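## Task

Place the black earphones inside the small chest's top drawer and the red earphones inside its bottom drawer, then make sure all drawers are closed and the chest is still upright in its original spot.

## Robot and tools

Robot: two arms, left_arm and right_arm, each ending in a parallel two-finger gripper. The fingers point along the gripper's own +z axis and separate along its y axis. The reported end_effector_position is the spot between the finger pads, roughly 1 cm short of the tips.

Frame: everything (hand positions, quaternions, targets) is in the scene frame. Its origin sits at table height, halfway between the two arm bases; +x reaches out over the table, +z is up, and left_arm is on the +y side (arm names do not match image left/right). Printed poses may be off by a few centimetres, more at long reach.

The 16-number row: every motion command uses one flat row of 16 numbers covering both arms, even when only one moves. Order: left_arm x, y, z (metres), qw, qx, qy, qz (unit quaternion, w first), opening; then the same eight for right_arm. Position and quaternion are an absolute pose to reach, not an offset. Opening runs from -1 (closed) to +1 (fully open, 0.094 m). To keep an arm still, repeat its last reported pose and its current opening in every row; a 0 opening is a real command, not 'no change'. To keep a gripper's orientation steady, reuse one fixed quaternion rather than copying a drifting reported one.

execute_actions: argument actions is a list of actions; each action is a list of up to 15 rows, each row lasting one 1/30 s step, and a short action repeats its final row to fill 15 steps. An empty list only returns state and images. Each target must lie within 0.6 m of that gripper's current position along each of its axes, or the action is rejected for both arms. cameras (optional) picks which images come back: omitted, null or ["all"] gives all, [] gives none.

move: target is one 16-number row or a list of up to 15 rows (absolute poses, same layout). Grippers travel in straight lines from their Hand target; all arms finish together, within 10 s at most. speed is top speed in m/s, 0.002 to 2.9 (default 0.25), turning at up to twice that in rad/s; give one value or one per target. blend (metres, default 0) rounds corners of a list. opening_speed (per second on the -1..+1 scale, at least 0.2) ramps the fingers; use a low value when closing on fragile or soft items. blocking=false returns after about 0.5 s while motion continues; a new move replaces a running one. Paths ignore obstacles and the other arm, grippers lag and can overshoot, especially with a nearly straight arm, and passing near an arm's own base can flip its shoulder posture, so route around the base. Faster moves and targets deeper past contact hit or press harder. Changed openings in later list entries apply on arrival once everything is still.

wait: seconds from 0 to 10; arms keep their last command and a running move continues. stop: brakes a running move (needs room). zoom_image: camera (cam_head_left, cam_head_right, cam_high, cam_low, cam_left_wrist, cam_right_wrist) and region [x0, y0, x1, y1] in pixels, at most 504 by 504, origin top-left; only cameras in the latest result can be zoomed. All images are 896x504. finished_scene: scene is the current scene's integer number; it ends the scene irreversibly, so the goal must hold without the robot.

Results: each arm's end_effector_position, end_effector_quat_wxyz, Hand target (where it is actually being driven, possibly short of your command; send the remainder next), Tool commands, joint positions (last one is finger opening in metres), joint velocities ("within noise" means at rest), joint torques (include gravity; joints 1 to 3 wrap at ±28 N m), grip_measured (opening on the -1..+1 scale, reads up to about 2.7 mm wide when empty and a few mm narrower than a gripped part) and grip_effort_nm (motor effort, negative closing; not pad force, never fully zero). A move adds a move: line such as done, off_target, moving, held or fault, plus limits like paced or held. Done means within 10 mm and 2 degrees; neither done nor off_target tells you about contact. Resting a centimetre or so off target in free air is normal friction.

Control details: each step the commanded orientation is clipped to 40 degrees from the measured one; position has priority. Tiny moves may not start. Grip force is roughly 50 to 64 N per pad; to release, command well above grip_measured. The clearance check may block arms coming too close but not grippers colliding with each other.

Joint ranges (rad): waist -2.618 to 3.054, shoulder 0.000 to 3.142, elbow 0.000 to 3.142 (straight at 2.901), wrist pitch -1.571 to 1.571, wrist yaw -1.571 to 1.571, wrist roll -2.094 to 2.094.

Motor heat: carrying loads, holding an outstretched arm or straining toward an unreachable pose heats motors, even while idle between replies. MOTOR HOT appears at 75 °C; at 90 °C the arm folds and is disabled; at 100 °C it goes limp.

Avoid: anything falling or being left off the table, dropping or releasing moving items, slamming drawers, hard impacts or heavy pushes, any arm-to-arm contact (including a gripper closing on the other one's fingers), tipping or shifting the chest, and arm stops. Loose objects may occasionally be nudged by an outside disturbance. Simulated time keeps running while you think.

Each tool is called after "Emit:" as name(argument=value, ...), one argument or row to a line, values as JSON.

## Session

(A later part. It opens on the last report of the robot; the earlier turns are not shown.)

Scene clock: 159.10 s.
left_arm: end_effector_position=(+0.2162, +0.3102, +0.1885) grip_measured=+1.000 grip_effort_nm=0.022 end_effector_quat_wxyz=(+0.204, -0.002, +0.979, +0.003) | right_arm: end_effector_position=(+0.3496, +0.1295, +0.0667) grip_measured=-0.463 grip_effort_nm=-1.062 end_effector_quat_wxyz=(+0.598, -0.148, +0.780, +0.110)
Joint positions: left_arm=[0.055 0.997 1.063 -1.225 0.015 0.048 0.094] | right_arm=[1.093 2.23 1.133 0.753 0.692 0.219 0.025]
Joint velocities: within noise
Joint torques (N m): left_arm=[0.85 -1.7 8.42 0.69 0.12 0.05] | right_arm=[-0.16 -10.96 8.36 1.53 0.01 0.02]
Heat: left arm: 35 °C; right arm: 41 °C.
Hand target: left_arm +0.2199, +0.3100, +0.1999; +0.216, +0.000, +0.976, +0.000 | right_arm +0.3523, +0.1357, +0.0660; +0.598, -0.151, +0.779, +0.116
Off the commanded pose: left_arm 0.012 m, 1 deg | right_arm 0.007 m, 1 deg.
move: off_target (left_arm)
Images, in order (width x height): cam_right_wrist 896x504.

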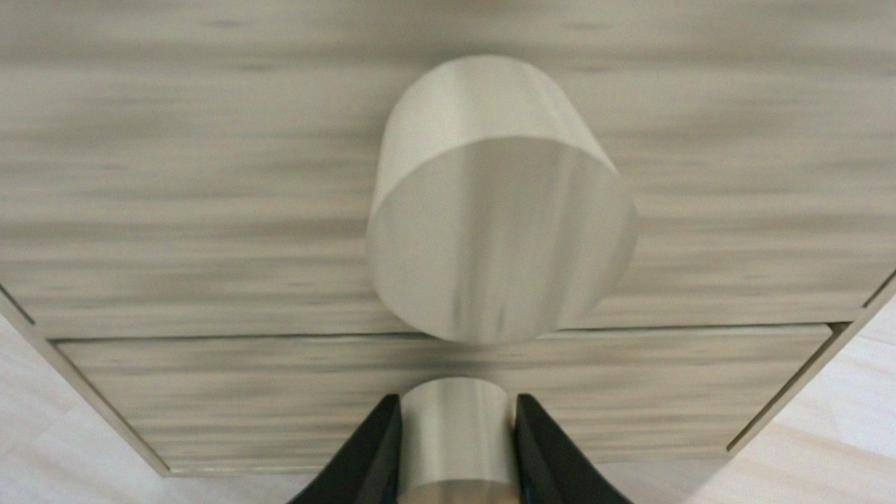

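Emit:
move(
  target=[0.22,0.31,0.2,0.216,0,0.976,0,1,0.2275,0.085,0.066,0.598,-0.151,0.779,0.116,-0.6],
  speed=0.12,
)

Scene clock: 163.53 s.
left_arm: end_effector_position=(+0.2162, +0.3102, +0.1885) grip_measured=+1.000 grip_effort_nm=0.027 end_effector_quat_wxyz=(+0.204, -0.002, +0.979, +0.003) | right_arm: end_effector_position=(+0.2338, +0.0821, +0.0587) grip_measured=-0.463 grip_effort_nm=-1.057 end_effector_quat_wxyz=(+0.601, -0.146, +0.779, +0.104)
Joint positions: left_arm=[0.055 0.997 1.063 -1.225 0.015 0.048 0.094] | right_arm=[1.347 2.045 0.758 0.835 0.941 0.36 0.025]
Joint velocities: within noise
Joint torques (N m): left_arm=[0.61 -1.66 8.17 0.69 0.1 0.07] | right_arm=[1.1 -12.52 3.78 1.26 0.1 0.06]
Heat: left arm: 35 °C; right arm: 40 °C.
Hand target: left_arm +0.2199, +0.3100, +0.1999; +0.216, +0.000, +0.976, +0.000 | right_arm +0.2276, +0.0850, +0.0658; +0.598, -0.151, +0.779, +0.116
Off the commanded pose: left_arm 0.012 m, 1 deg | right_arm 0.010 m, 2 deg.
move: off_target (left_arm)

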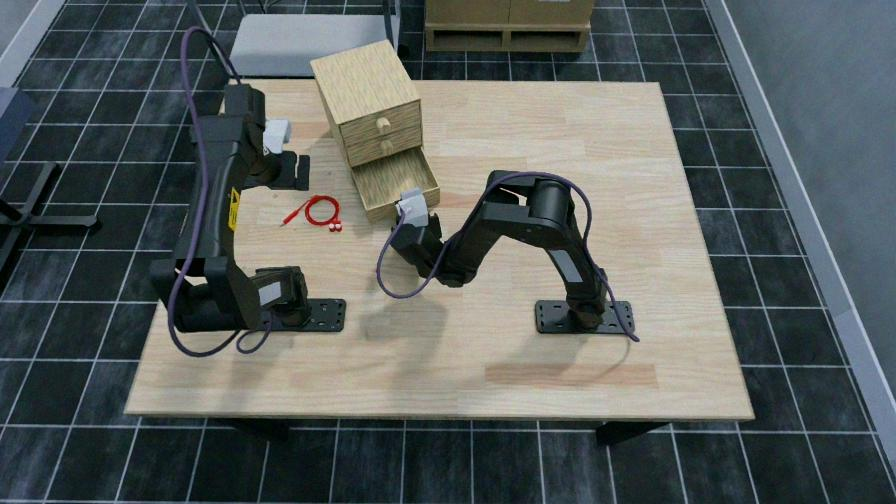

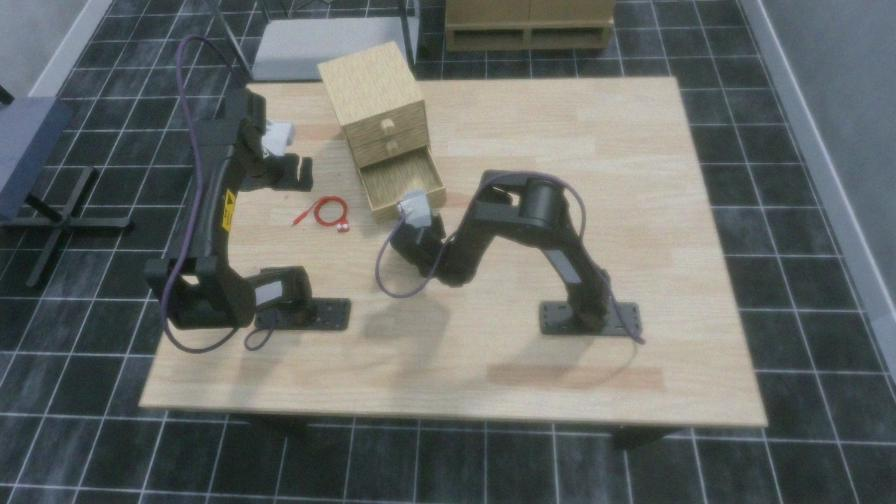

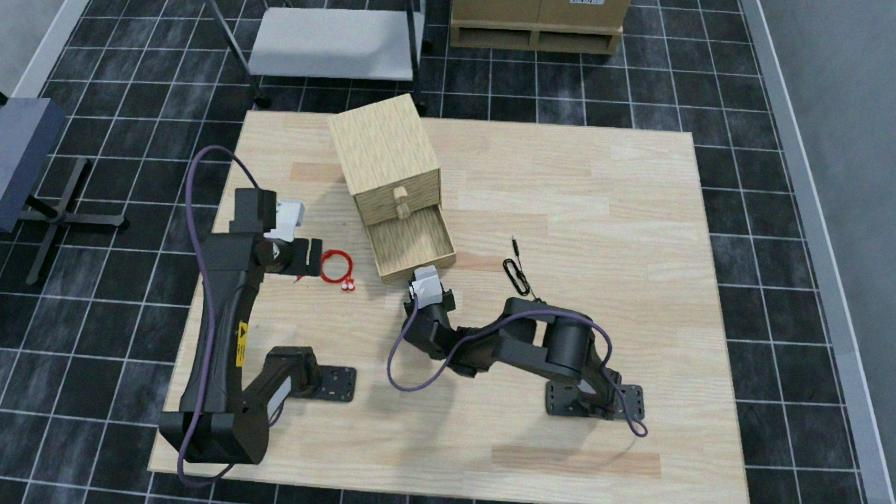

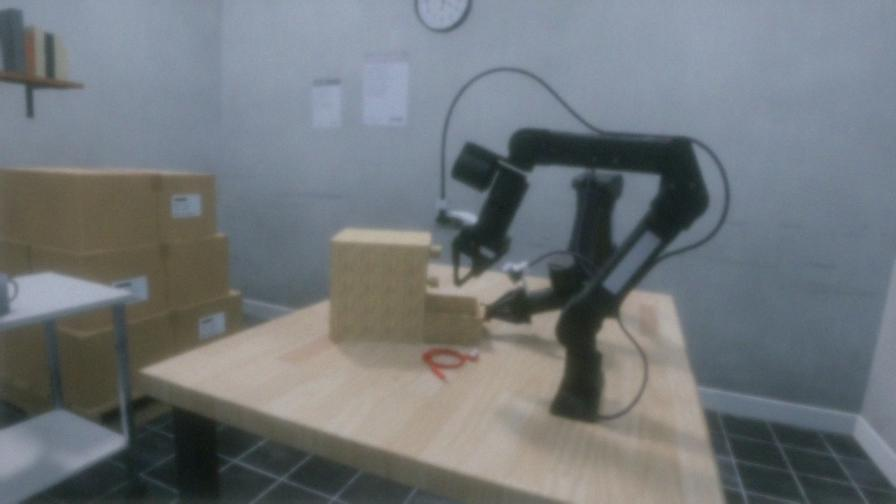

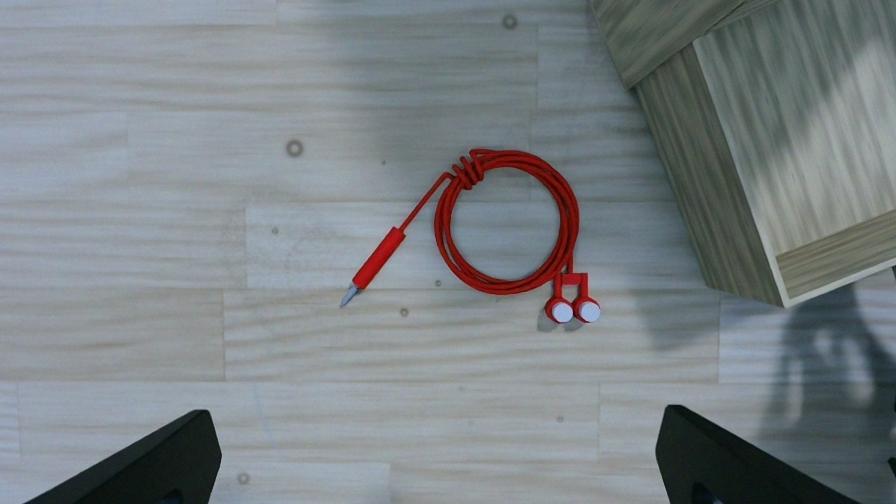

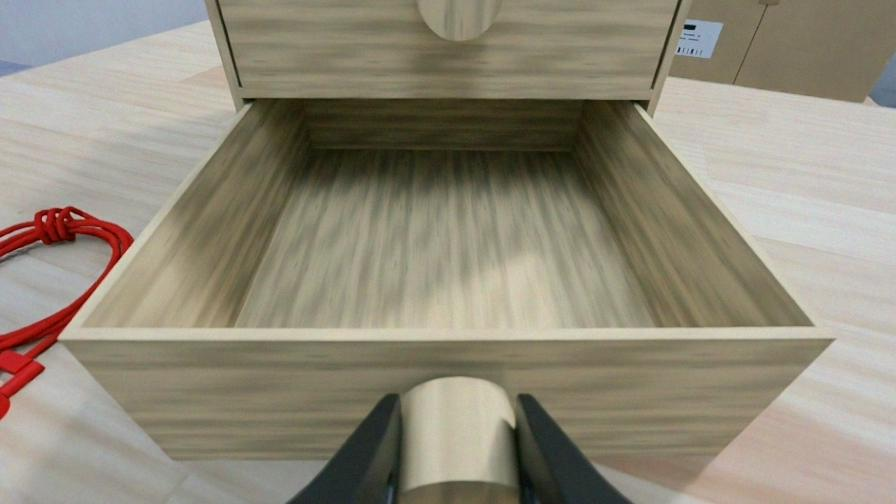

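Emit:
move(
  target=[0.245,0.245,0.115,0.216,0,0.976,0,0,0.2275,0.085,0.066,0.598,-0.151,0.779,0.116,-0.6],
  cameras=["cam_head_left","cam_low","cam_left_wrist"],
)

Scene clock: 187.00 s.
left_arm: end_effector_position=(+0.2421, +0.2443, +0.1183) grip_measured=+0.002 grip_effort_nm=-0.085 end_effector_quat_wxyz=(+0.211, +0.004, +0.977, -0.006) | right_arm: end_effector_position=(+0.2338, +0.0821, +0.0587) grip_measured=-0.463 grip_effort_nm=-1.057 end_effector_quat_wxyz=(+0.600, -0.145, +0.779, +0.104)
Joint positions: left_arm=[-0.313 1.085 0.817 -0.892 -0.115 -0.28 0.047] | right_arm=[1.347 2.044 0.758 0.834 0.941 0.361 0.025]
Joint velocities: within noise
Joint torques (N m): left_arm=[-0.39 -2.52 4.63 1.01 -0.25 -0.11] | right_arm=[1.06 -12.53 3.79 1.27 0.1 0.07]
Heat: left arm: 35 °C; right arm: 40 °C.
Hand target: left_arm +0.2448, +0.2450, +0.1151; +0.216, +0.000, +0.976, +0.000 | right_arm +0.2276, +0.0850, +0.0659; +0.598, -0.151, +0.778, +0.116
Off the commanded pose: left_arm 0.004 m, 1 deg | right_arm 0.010 m, 2 deg.
move: done
Images, in order (width x height): cam_head_left 896x504, cam_low 896x504, cam_left_wrist 896x504.

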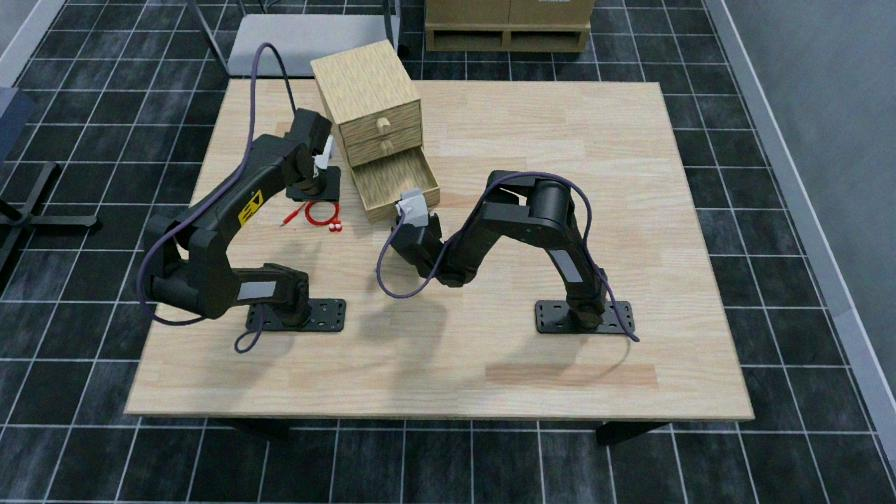

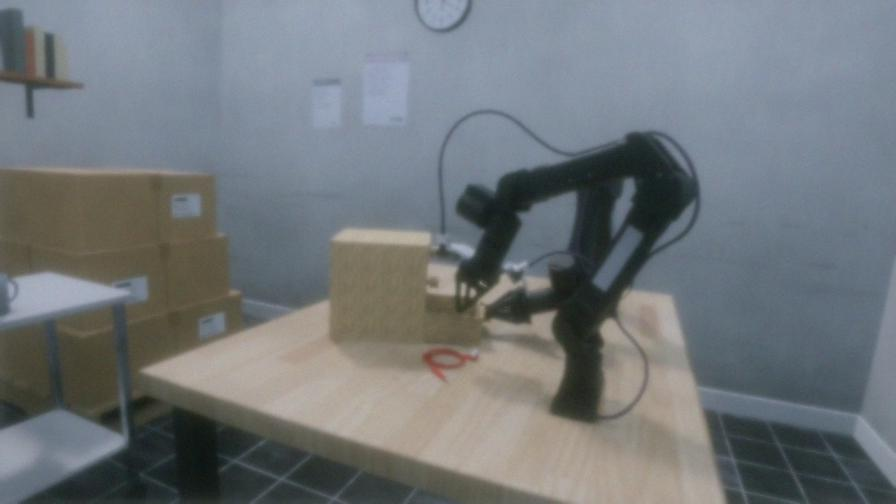

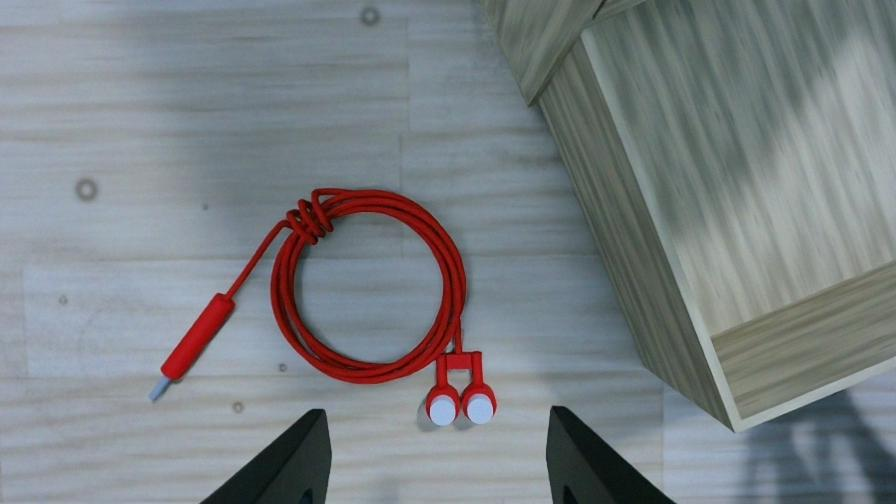

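Emit:
move(
  target=[0.27,0.237,0.06,0.216,0,0.976,0,0,0.2275,0.085,0.066,0.598,-0.151,0.779,0.116,-0.6],
  cameras=["cam_head_left","cam_low","cam_left_wrist"],
  speed=0.15,
)

Emit:
zoom_image(
  camera="cam_low",
  region=[390, 270, 550, 390],
)

Scene clock: 206.77 s.
left_arm: end_effector_position=(+0.2681, +0.2360, +0.0639) grip_measured=+0.002 grip_effort_nm=-0.090 end_effector_quat_wxyz=(+0.212, +0.003, +0.977, -0.006) | right_arm: end_effector_position=(+0.2338, +0.0821, +0.0587) grip_measured=-0.463 grip_effort_nm=-1.062 end_effector_quat_wxyz=(+0.600, -0.145, +0.779, +0.104)
Joint positions: left_arm=[-0.313 1.248 0.691 -0.603 -0.116 -0.282 0.047] | right_arm=[1.347 2.044 0.758 0.834 0.941 0.361 0.025]
Joint velocities: within noise
Joint torques (N m): left_arm=[-0.44 -3.63 4.63 1.07 -0.26 -0.08] | right_arm=[1.05 -12.53 3.78 1.28 0.1 0.05]
Heat: left arm: 35 °C; right arm: 40 °C.
Hand target: left_arm +0.2699, +0.2370, +0.0601; +0.216, +0.000, +0.976, +0.000 | right_arm +0.2276, +0.0850, +0.0659; +0.598, -0.151, +0.778, +0.116
Off the commanded pose: left_arm 0.004 m, 1 deg | right_arm 0.010 m, 2 deg.
move: done
Images, in order (width x height): cam_head_left 896x504, cam_low 896x504, cam_left_wrist 896x504.

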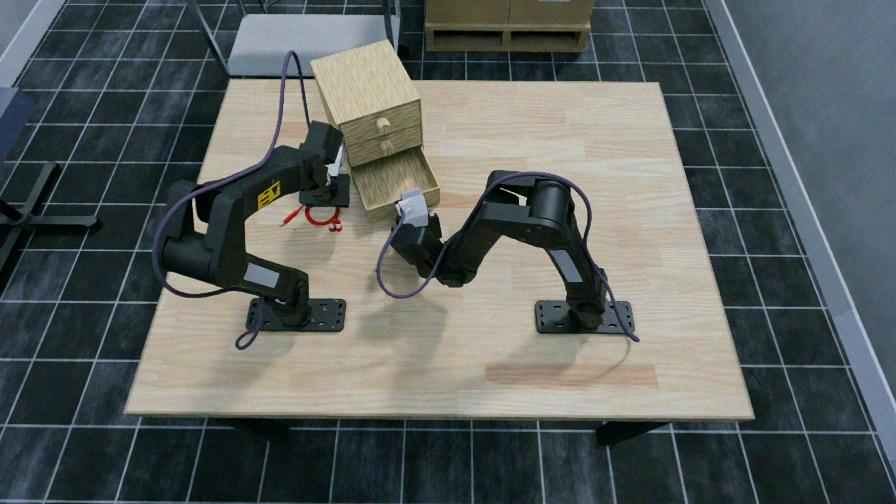

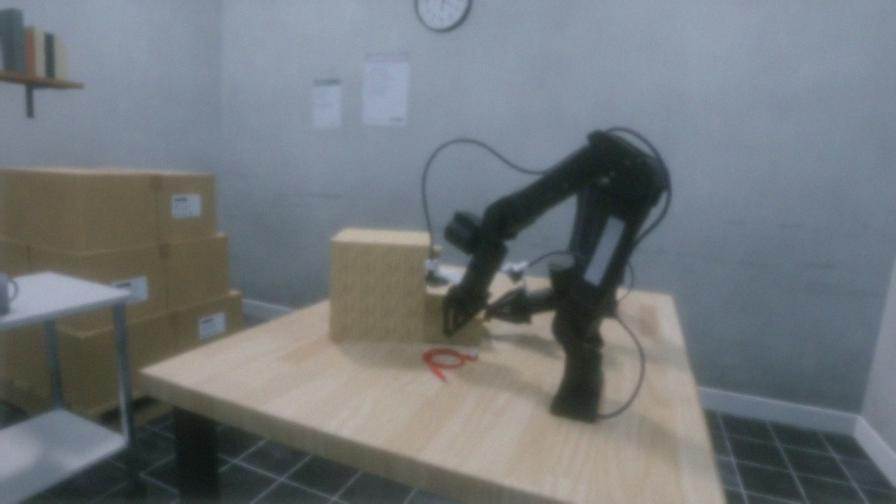

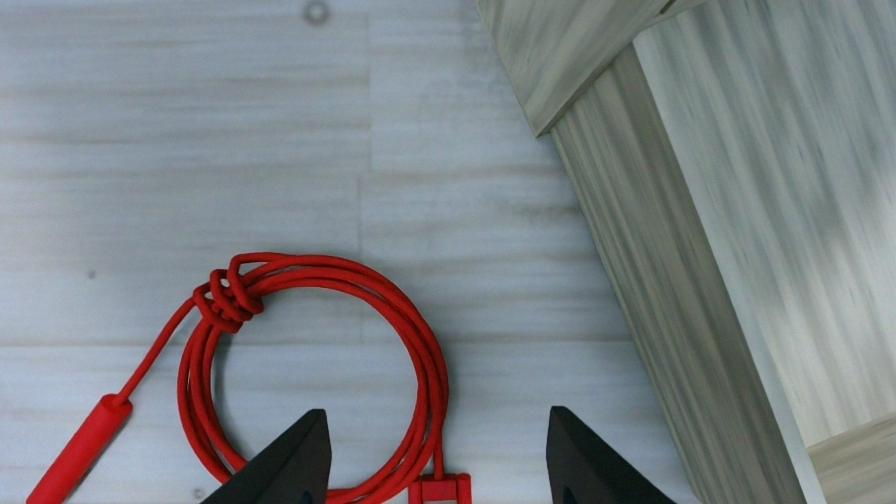

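Scaled by 3.150 from the camera's 896x504 image, which has a finer 1280x720 frame.

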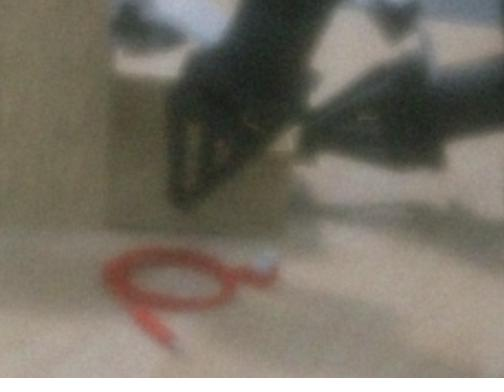

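Emit:
move(
  target=[0.27,0.237,0.014,0.216,0,0.976,0,0,0.2275,0.085,0.066,0.598,-0.151,0.779,0.116,-0.6],
  cameras=["cam_low","cam_left_wrist"],
  speed=0.1,
)

Emit:
zoom_image(
  camera="cam_low",
  region=[390, 270, 550, 390],
)

Scene clock: 215.47 s.
left_arm: end_effector_position=(+0.2714, +0.2351, +0.0205) grip_measured=+0.002 grip_effort_nm=-0.071 end_effector_quat_wxyz=(+0.217, +0.002, +0.976, -0.007) | right_arm: end_effector_position=(+0.2338, +0.0821, +0.0587) grip_measured=-0.463 grip_effort_nm=-1.062 end_effector_quat_wxyz=(+0.600, -0.145, +0.779, +0.104)
Joint positions: left_arm=[-0.313 1.344 0.564 -0.368 -0.116 -0.283 0.047] | right_arm=[1.347 2.044 0.758 0.834 0.941 0.362 0.025]
Joint velocities: within noise
Joint torques (N m): left_arm=[-0.39 -3.74 3.74 1.05 -0.25 -0.11] | right_arm=[1.11 -12.55 3.81 1.28 0.1 0.05]
Heat: left arm: 35 °C; right arm: 40 °C.
Hand target: left_arm +0.2697, +0.2370, +0.0143; +0.216, +0.000, +0.976, +0.000 | right_arm +0.2276, +0.0850, +0.0659; +0.598, -0.151, +0.778, +0.116
Off the commanded pose: left_arm 0.007 m, 1 deg | right_arm 0.010 m, 2 deg.
move: done
Images, in order (width x height): cam_low 896x504, cam_left_wrist 896x504.

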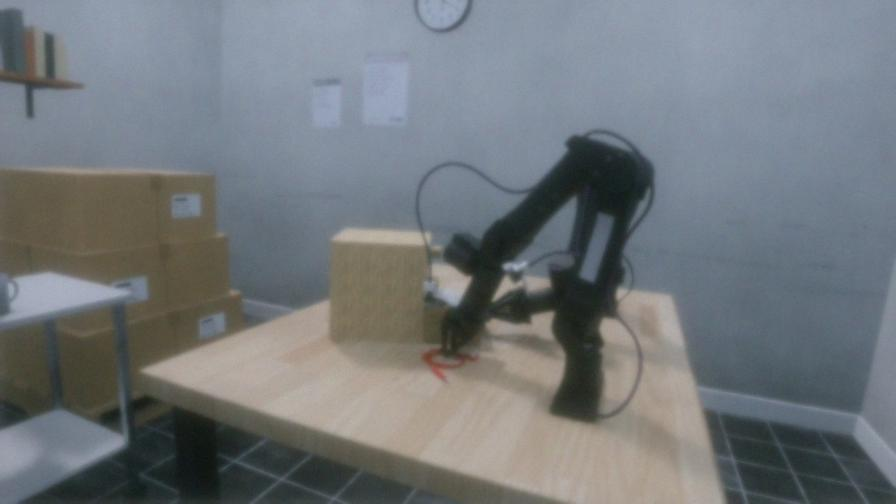

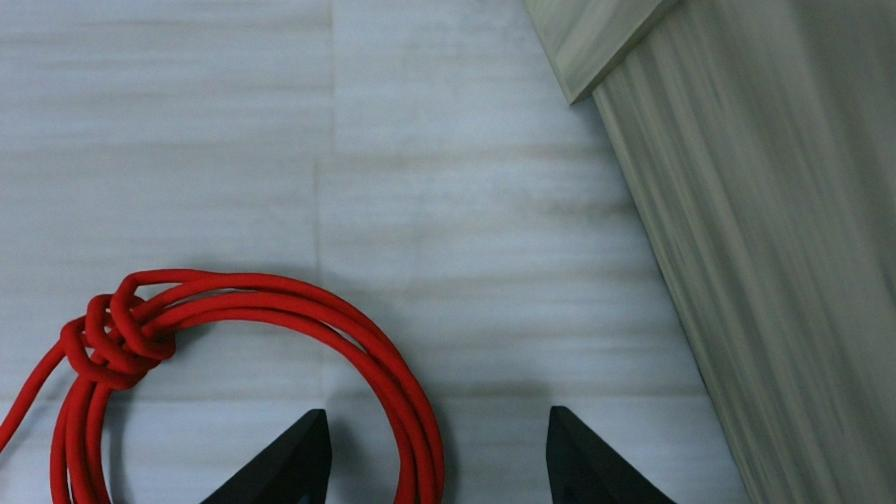

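Scaled by 3.150 from the camera's 896x504 image, which has a finer 1280x720 frame.

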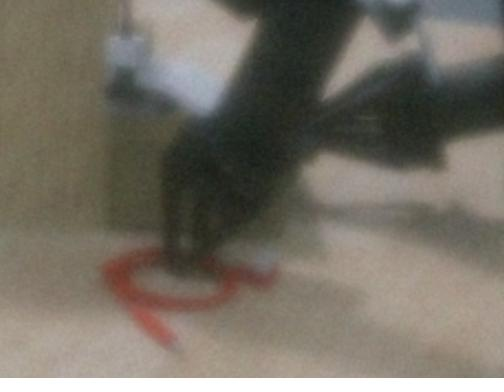

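Emit:
move(
  target=[
    [0.268,0.241,0.006,0.216,0,0.976,0,0,0.2275,0.085,0.066,0.598,-0.151,0.779,0.116,-0.6],
    [0.268,0.241,0.006,0.216,0,0.976,0,-1,0.2275,0.085,0.066,0.598,-0.151,0.779,0.116,-0.6],
  ],
  cameras=["cam_low","cam_left_wrist"],
  speed=0.06,
  opening_speed=1,
)

Scene clock: 222.43 s.
left_arm: end_effector_position=(+0.2795, +0.2349, +0.0208) grip_measured=-0.939 grip_effort_nm=-0.969 end_effector_quat_wxyz=(+0.240, -0.002, +0.971, -0.011) | right_arm: end_effector_position=(+0.2338, +0.0821, +0.0587) grip_measured=-0.463 grip_effort_nm=-1.062 end_effector_quat_wxyz=(+0.600, -0.145, +0.779, +0.104)
Joint positions: left_arm=[-0.308 1.344 0.54 -0.295 -0.122 -0.283 0.003] | right_arm=[1.347 2.044 0.758 0.834 0.941 0.362 0.025]
Joint velocities: within noise
Joint torques (N m): left_arm=[0.44 -3.03 3.14 0.79 -0.07 0.04] | right_arm=[1.11 -12.52 3.82 1.27 0.11 0.05]
Heat: left arm: 35 °C; right arm: 40 °C.
Hand target: left_arm +0.2676, +0.2409, +0.0067; +0.216, +0.000, +0.976, +0.000 | right_arm +0.2276, +0.0850, +0.0659; +0.598, -0.151, +0.778, +0.116
Off the commanded pose: left_arm 0.020 m, 3 deg | right_arm 0.010 m, 2 deg.
move: off_target (left_arm); target 2's new opening was sent with left_arm's hand 0.018 m and 2 deg from that target
Images, in order (width x height): cam_low 896x504, cam_left_wrist 896x504.

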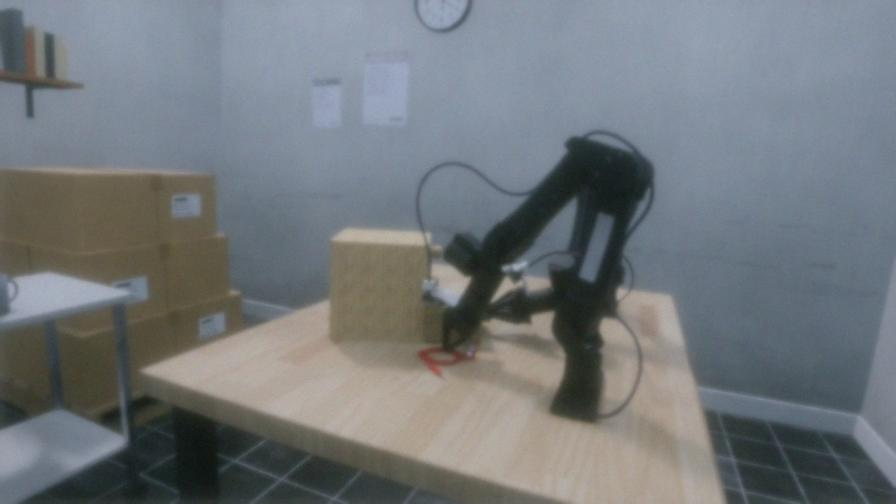

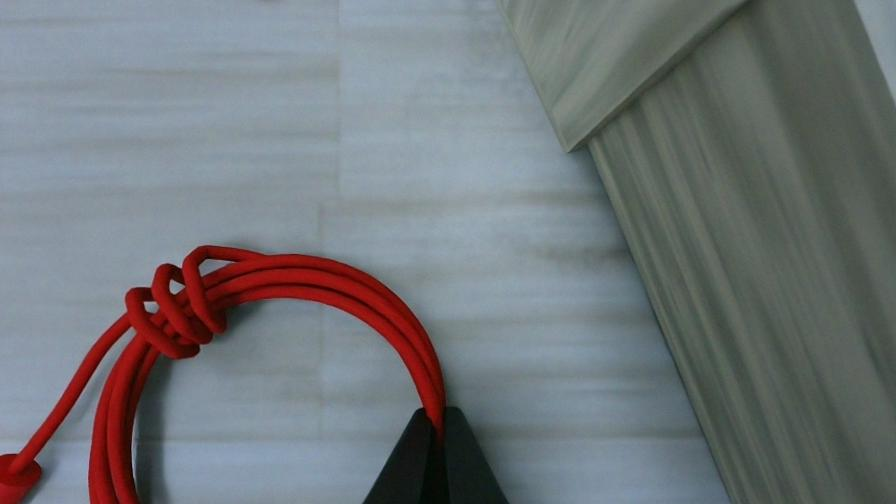

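Emit:
move(
  target=[0.262,0.237,0.19,0.216,0,0.976,0,-1,0.2275,0.085,0.066,0.598,-0.151,0.779,0.116,-0.6],
  speed=0.15,
)

Emit:
zoom_image(
  camera="cam_low",
  region=[390, 230, 550, 390],
)

Scene clock: 228.73 s.
left_arm: end_effector_position=(+0.2583, +0.2375, +0.1771) grip_measured=-0.941 grip_effort_nm=-1.004 end_effector_quat_wxyz=(+0.200, +0.004, +0.980, +0.000) | right_arm: end_effector_position=(+0.2338, +0.0821, +0.0587) grip_measured=-0.463 grip_effort_nm=-1.057 end_effector_quat_wxyz=(+0.600, -0.145, +0.779, +0.104)
Joint positions: left_arm=[-0.323 1.197 1.124 -1.113 -0.122 -0.291 0.003] | right_arm=[1.347 2.044 0.758 0.834 0.941 0.362 0.025]
Joint velocities: within noise
Joint torques (N m): left_arm=[-0.62 -4.81 8.12 0.69 -0.26 -0.09] | right_arm=[1.07 -12.53 3.79 1.28 0.1 0.05]
Heat: left arm: 35 °C; right arm: 40 °C.
Hand target: left_arm +0.2618, +0.2370, +0.1898; +0.216, +0.000, +0.976, +0.000 | right_arm +0.2276, +0.0850, +0.0659; +0.598, -0.151, +0.778, +0.116
Off the commanded pose: left_arm 0.013 m, 2 deg | right_arm 0.010 m, 2 deg.
move: off_target (left_arm)

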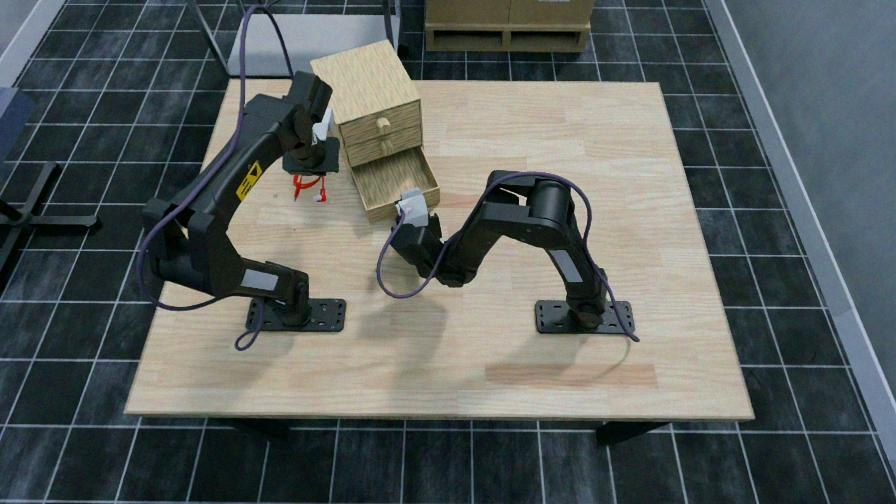

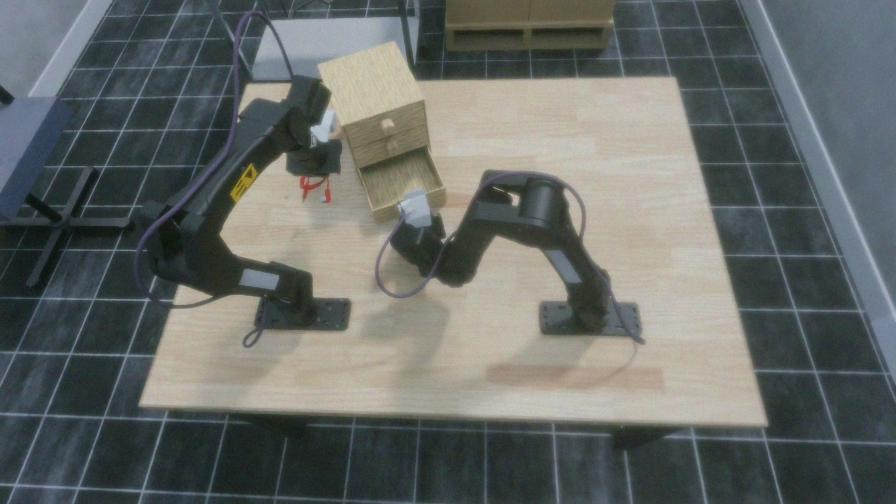

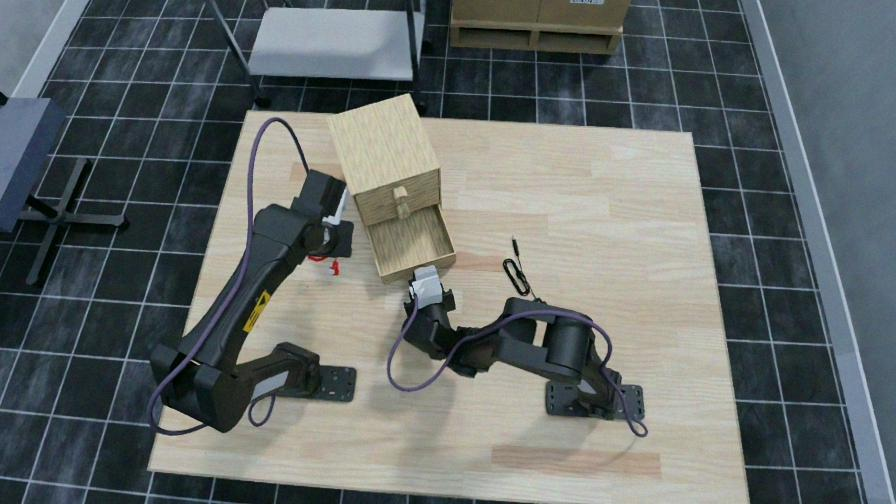

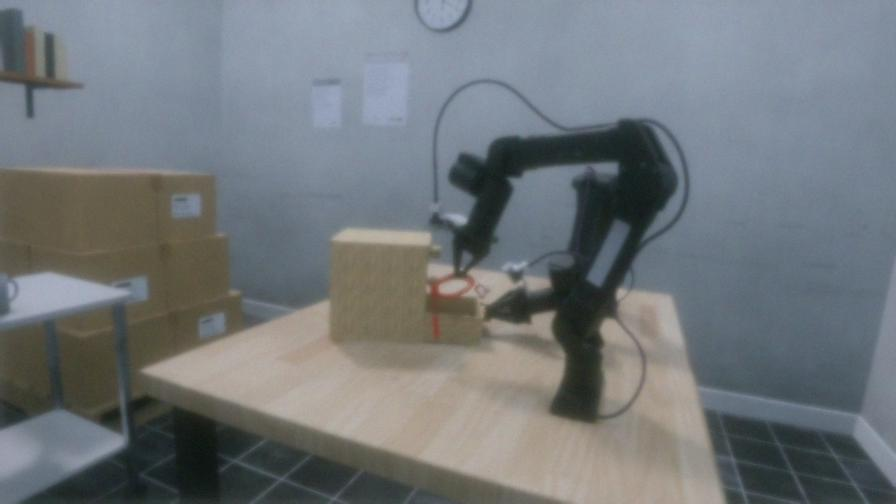

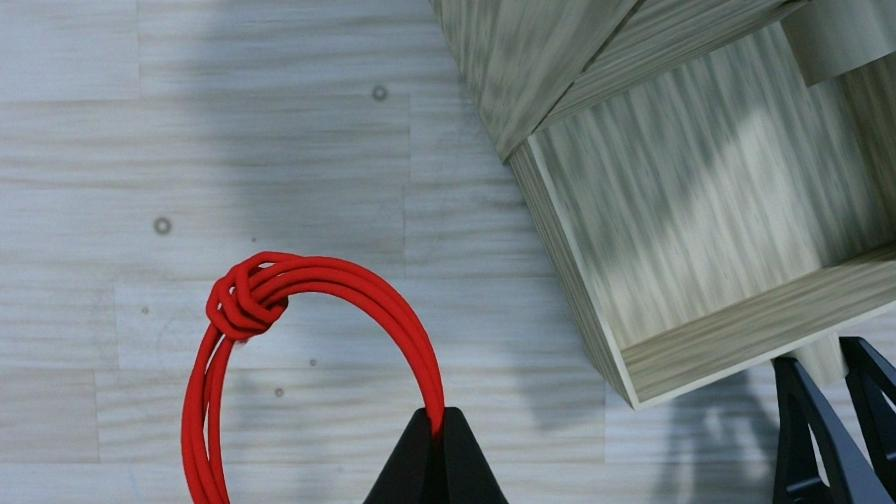

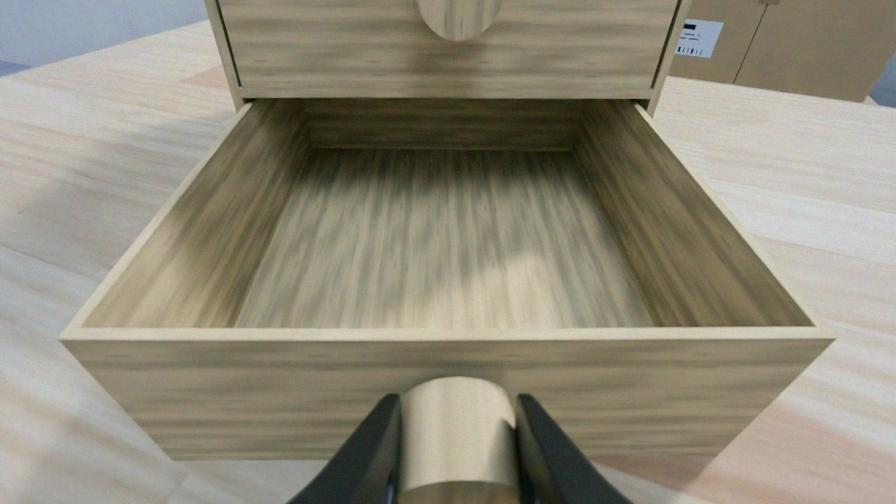

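Scaled by 3.150 from the camera's 896x504 image, which has a finer 1280x720 frame.

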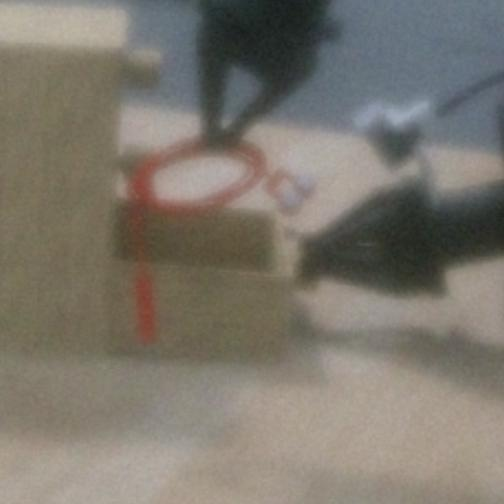

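Emit:
move(
  target=[
    [0.262,0.237,0.19,0.216,0,0.976,0,-1,0.2275,0.085,0.066,0.598,-0.151,0.779,0.116,0.2],
    [0.262,0.237,0.19,0.216,0,0.976,0,-1,0.165,0.057,0.075,0.598,-0.151,0.779,0.116,0.2],
    [0.262,0.237,0.19,0.216,0,0.976,0,-1,0.18,-0.15,0.2,0.216,0,0.976,0,0.2],
  ],
  speed=[0.15,0.15,0.25],
)

Scene clock: 246.13 s.
left_arm: end_effector_position=(+0.2581, +0.2376, +0.1770) grip_measured=-0.941 grip_effort_nm=-1.013 end_effector_quat_wxyz=(+0.199, +0.003, +0.980, +0.000) | right_arm: end_effector_position=(+0.1772, -0.1504, +0.1905) grip_measured=+0.199 grip_effort_nm=0.037 end_effector_quat_wxyz=(+0.208, -0.001, +0.978, -0.007)
Joint positions: left_arm=[-0.323 1.197 1.124 -1.114 -0.122 -0.292 0.003] | right_arm=[0.962 1.192 1.182 -1.322 0.348 0.918 0.056]
Joint velocities: within noise
Joint torques (N m): left_arm=[-0.62 -4.88 8.08 0.66 -0.24 -0.09] | right_arm=[-0.54 -3.69 9.66 0.54 0.27 -0.05]
Heat: left arm: 35 °C; right arm: 40 °C.
Hand target: left_arm +0.2618, +0.2370, +0.1899; +0.216, +0.000, +0.976, +0.000 | right_arm +0.1799, -0.1501, +0.1999; +0.216, +0.000, +0.976, +0.000
Off the commanded pose: left_arm 0.014 m, 2 deg | right_arm 0.010 m, 1 deg.
move: off_target (left_arm)

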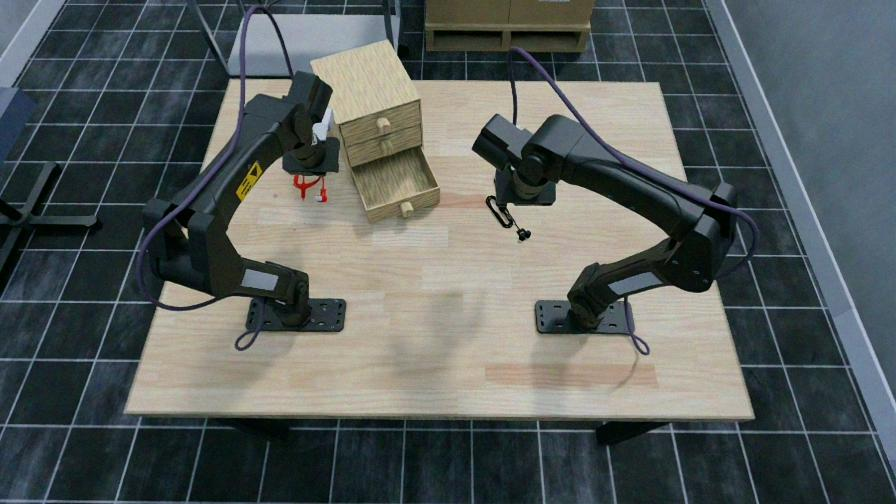

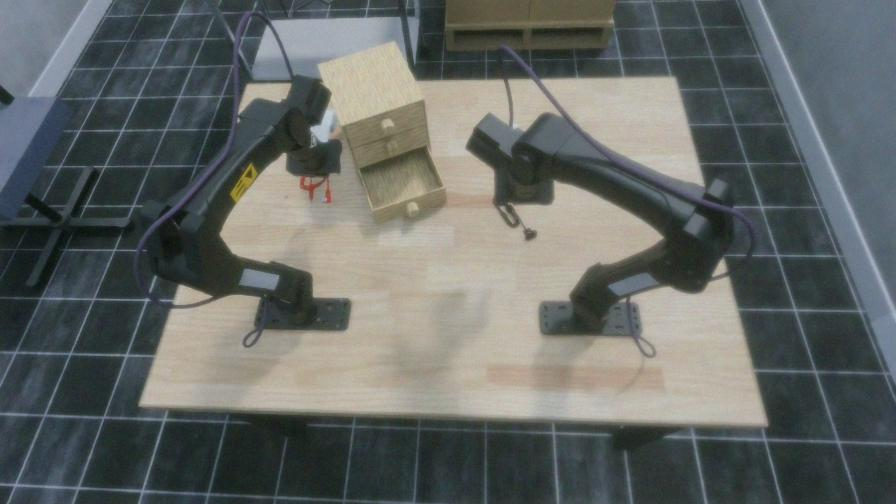

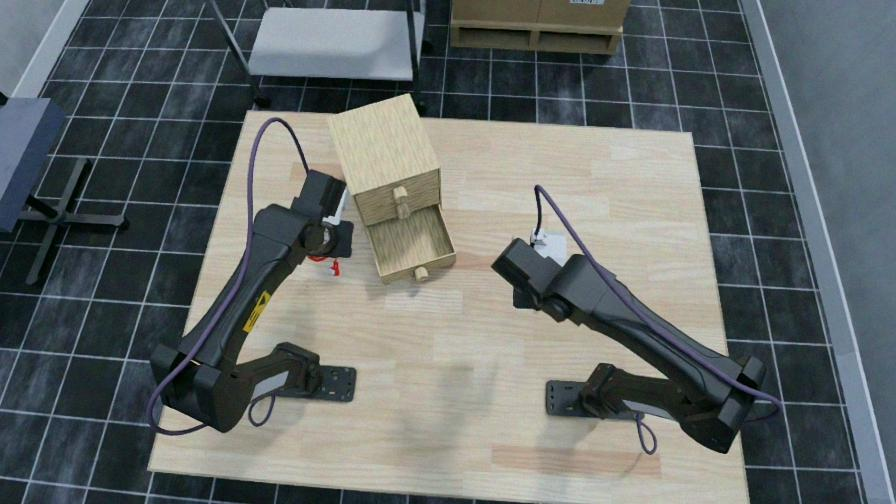

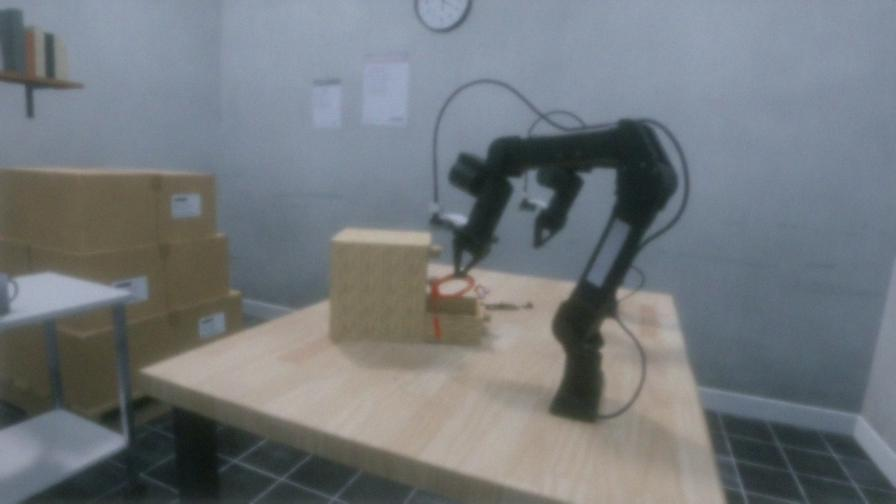

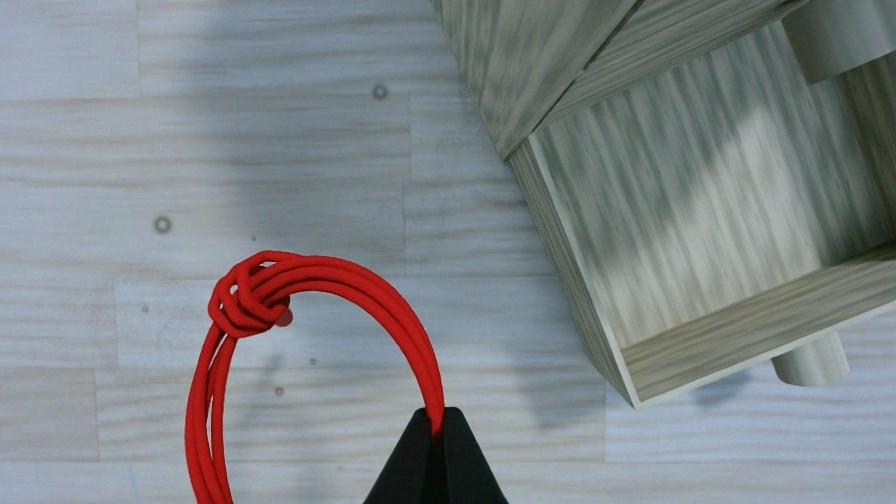

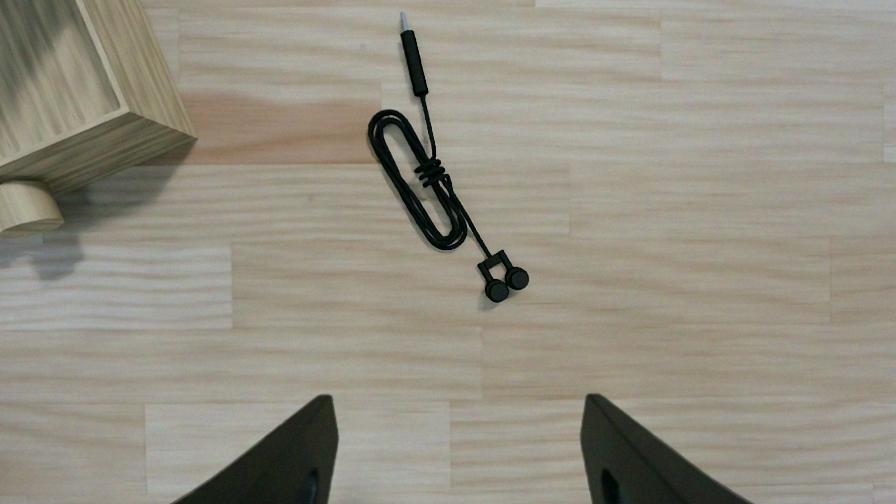

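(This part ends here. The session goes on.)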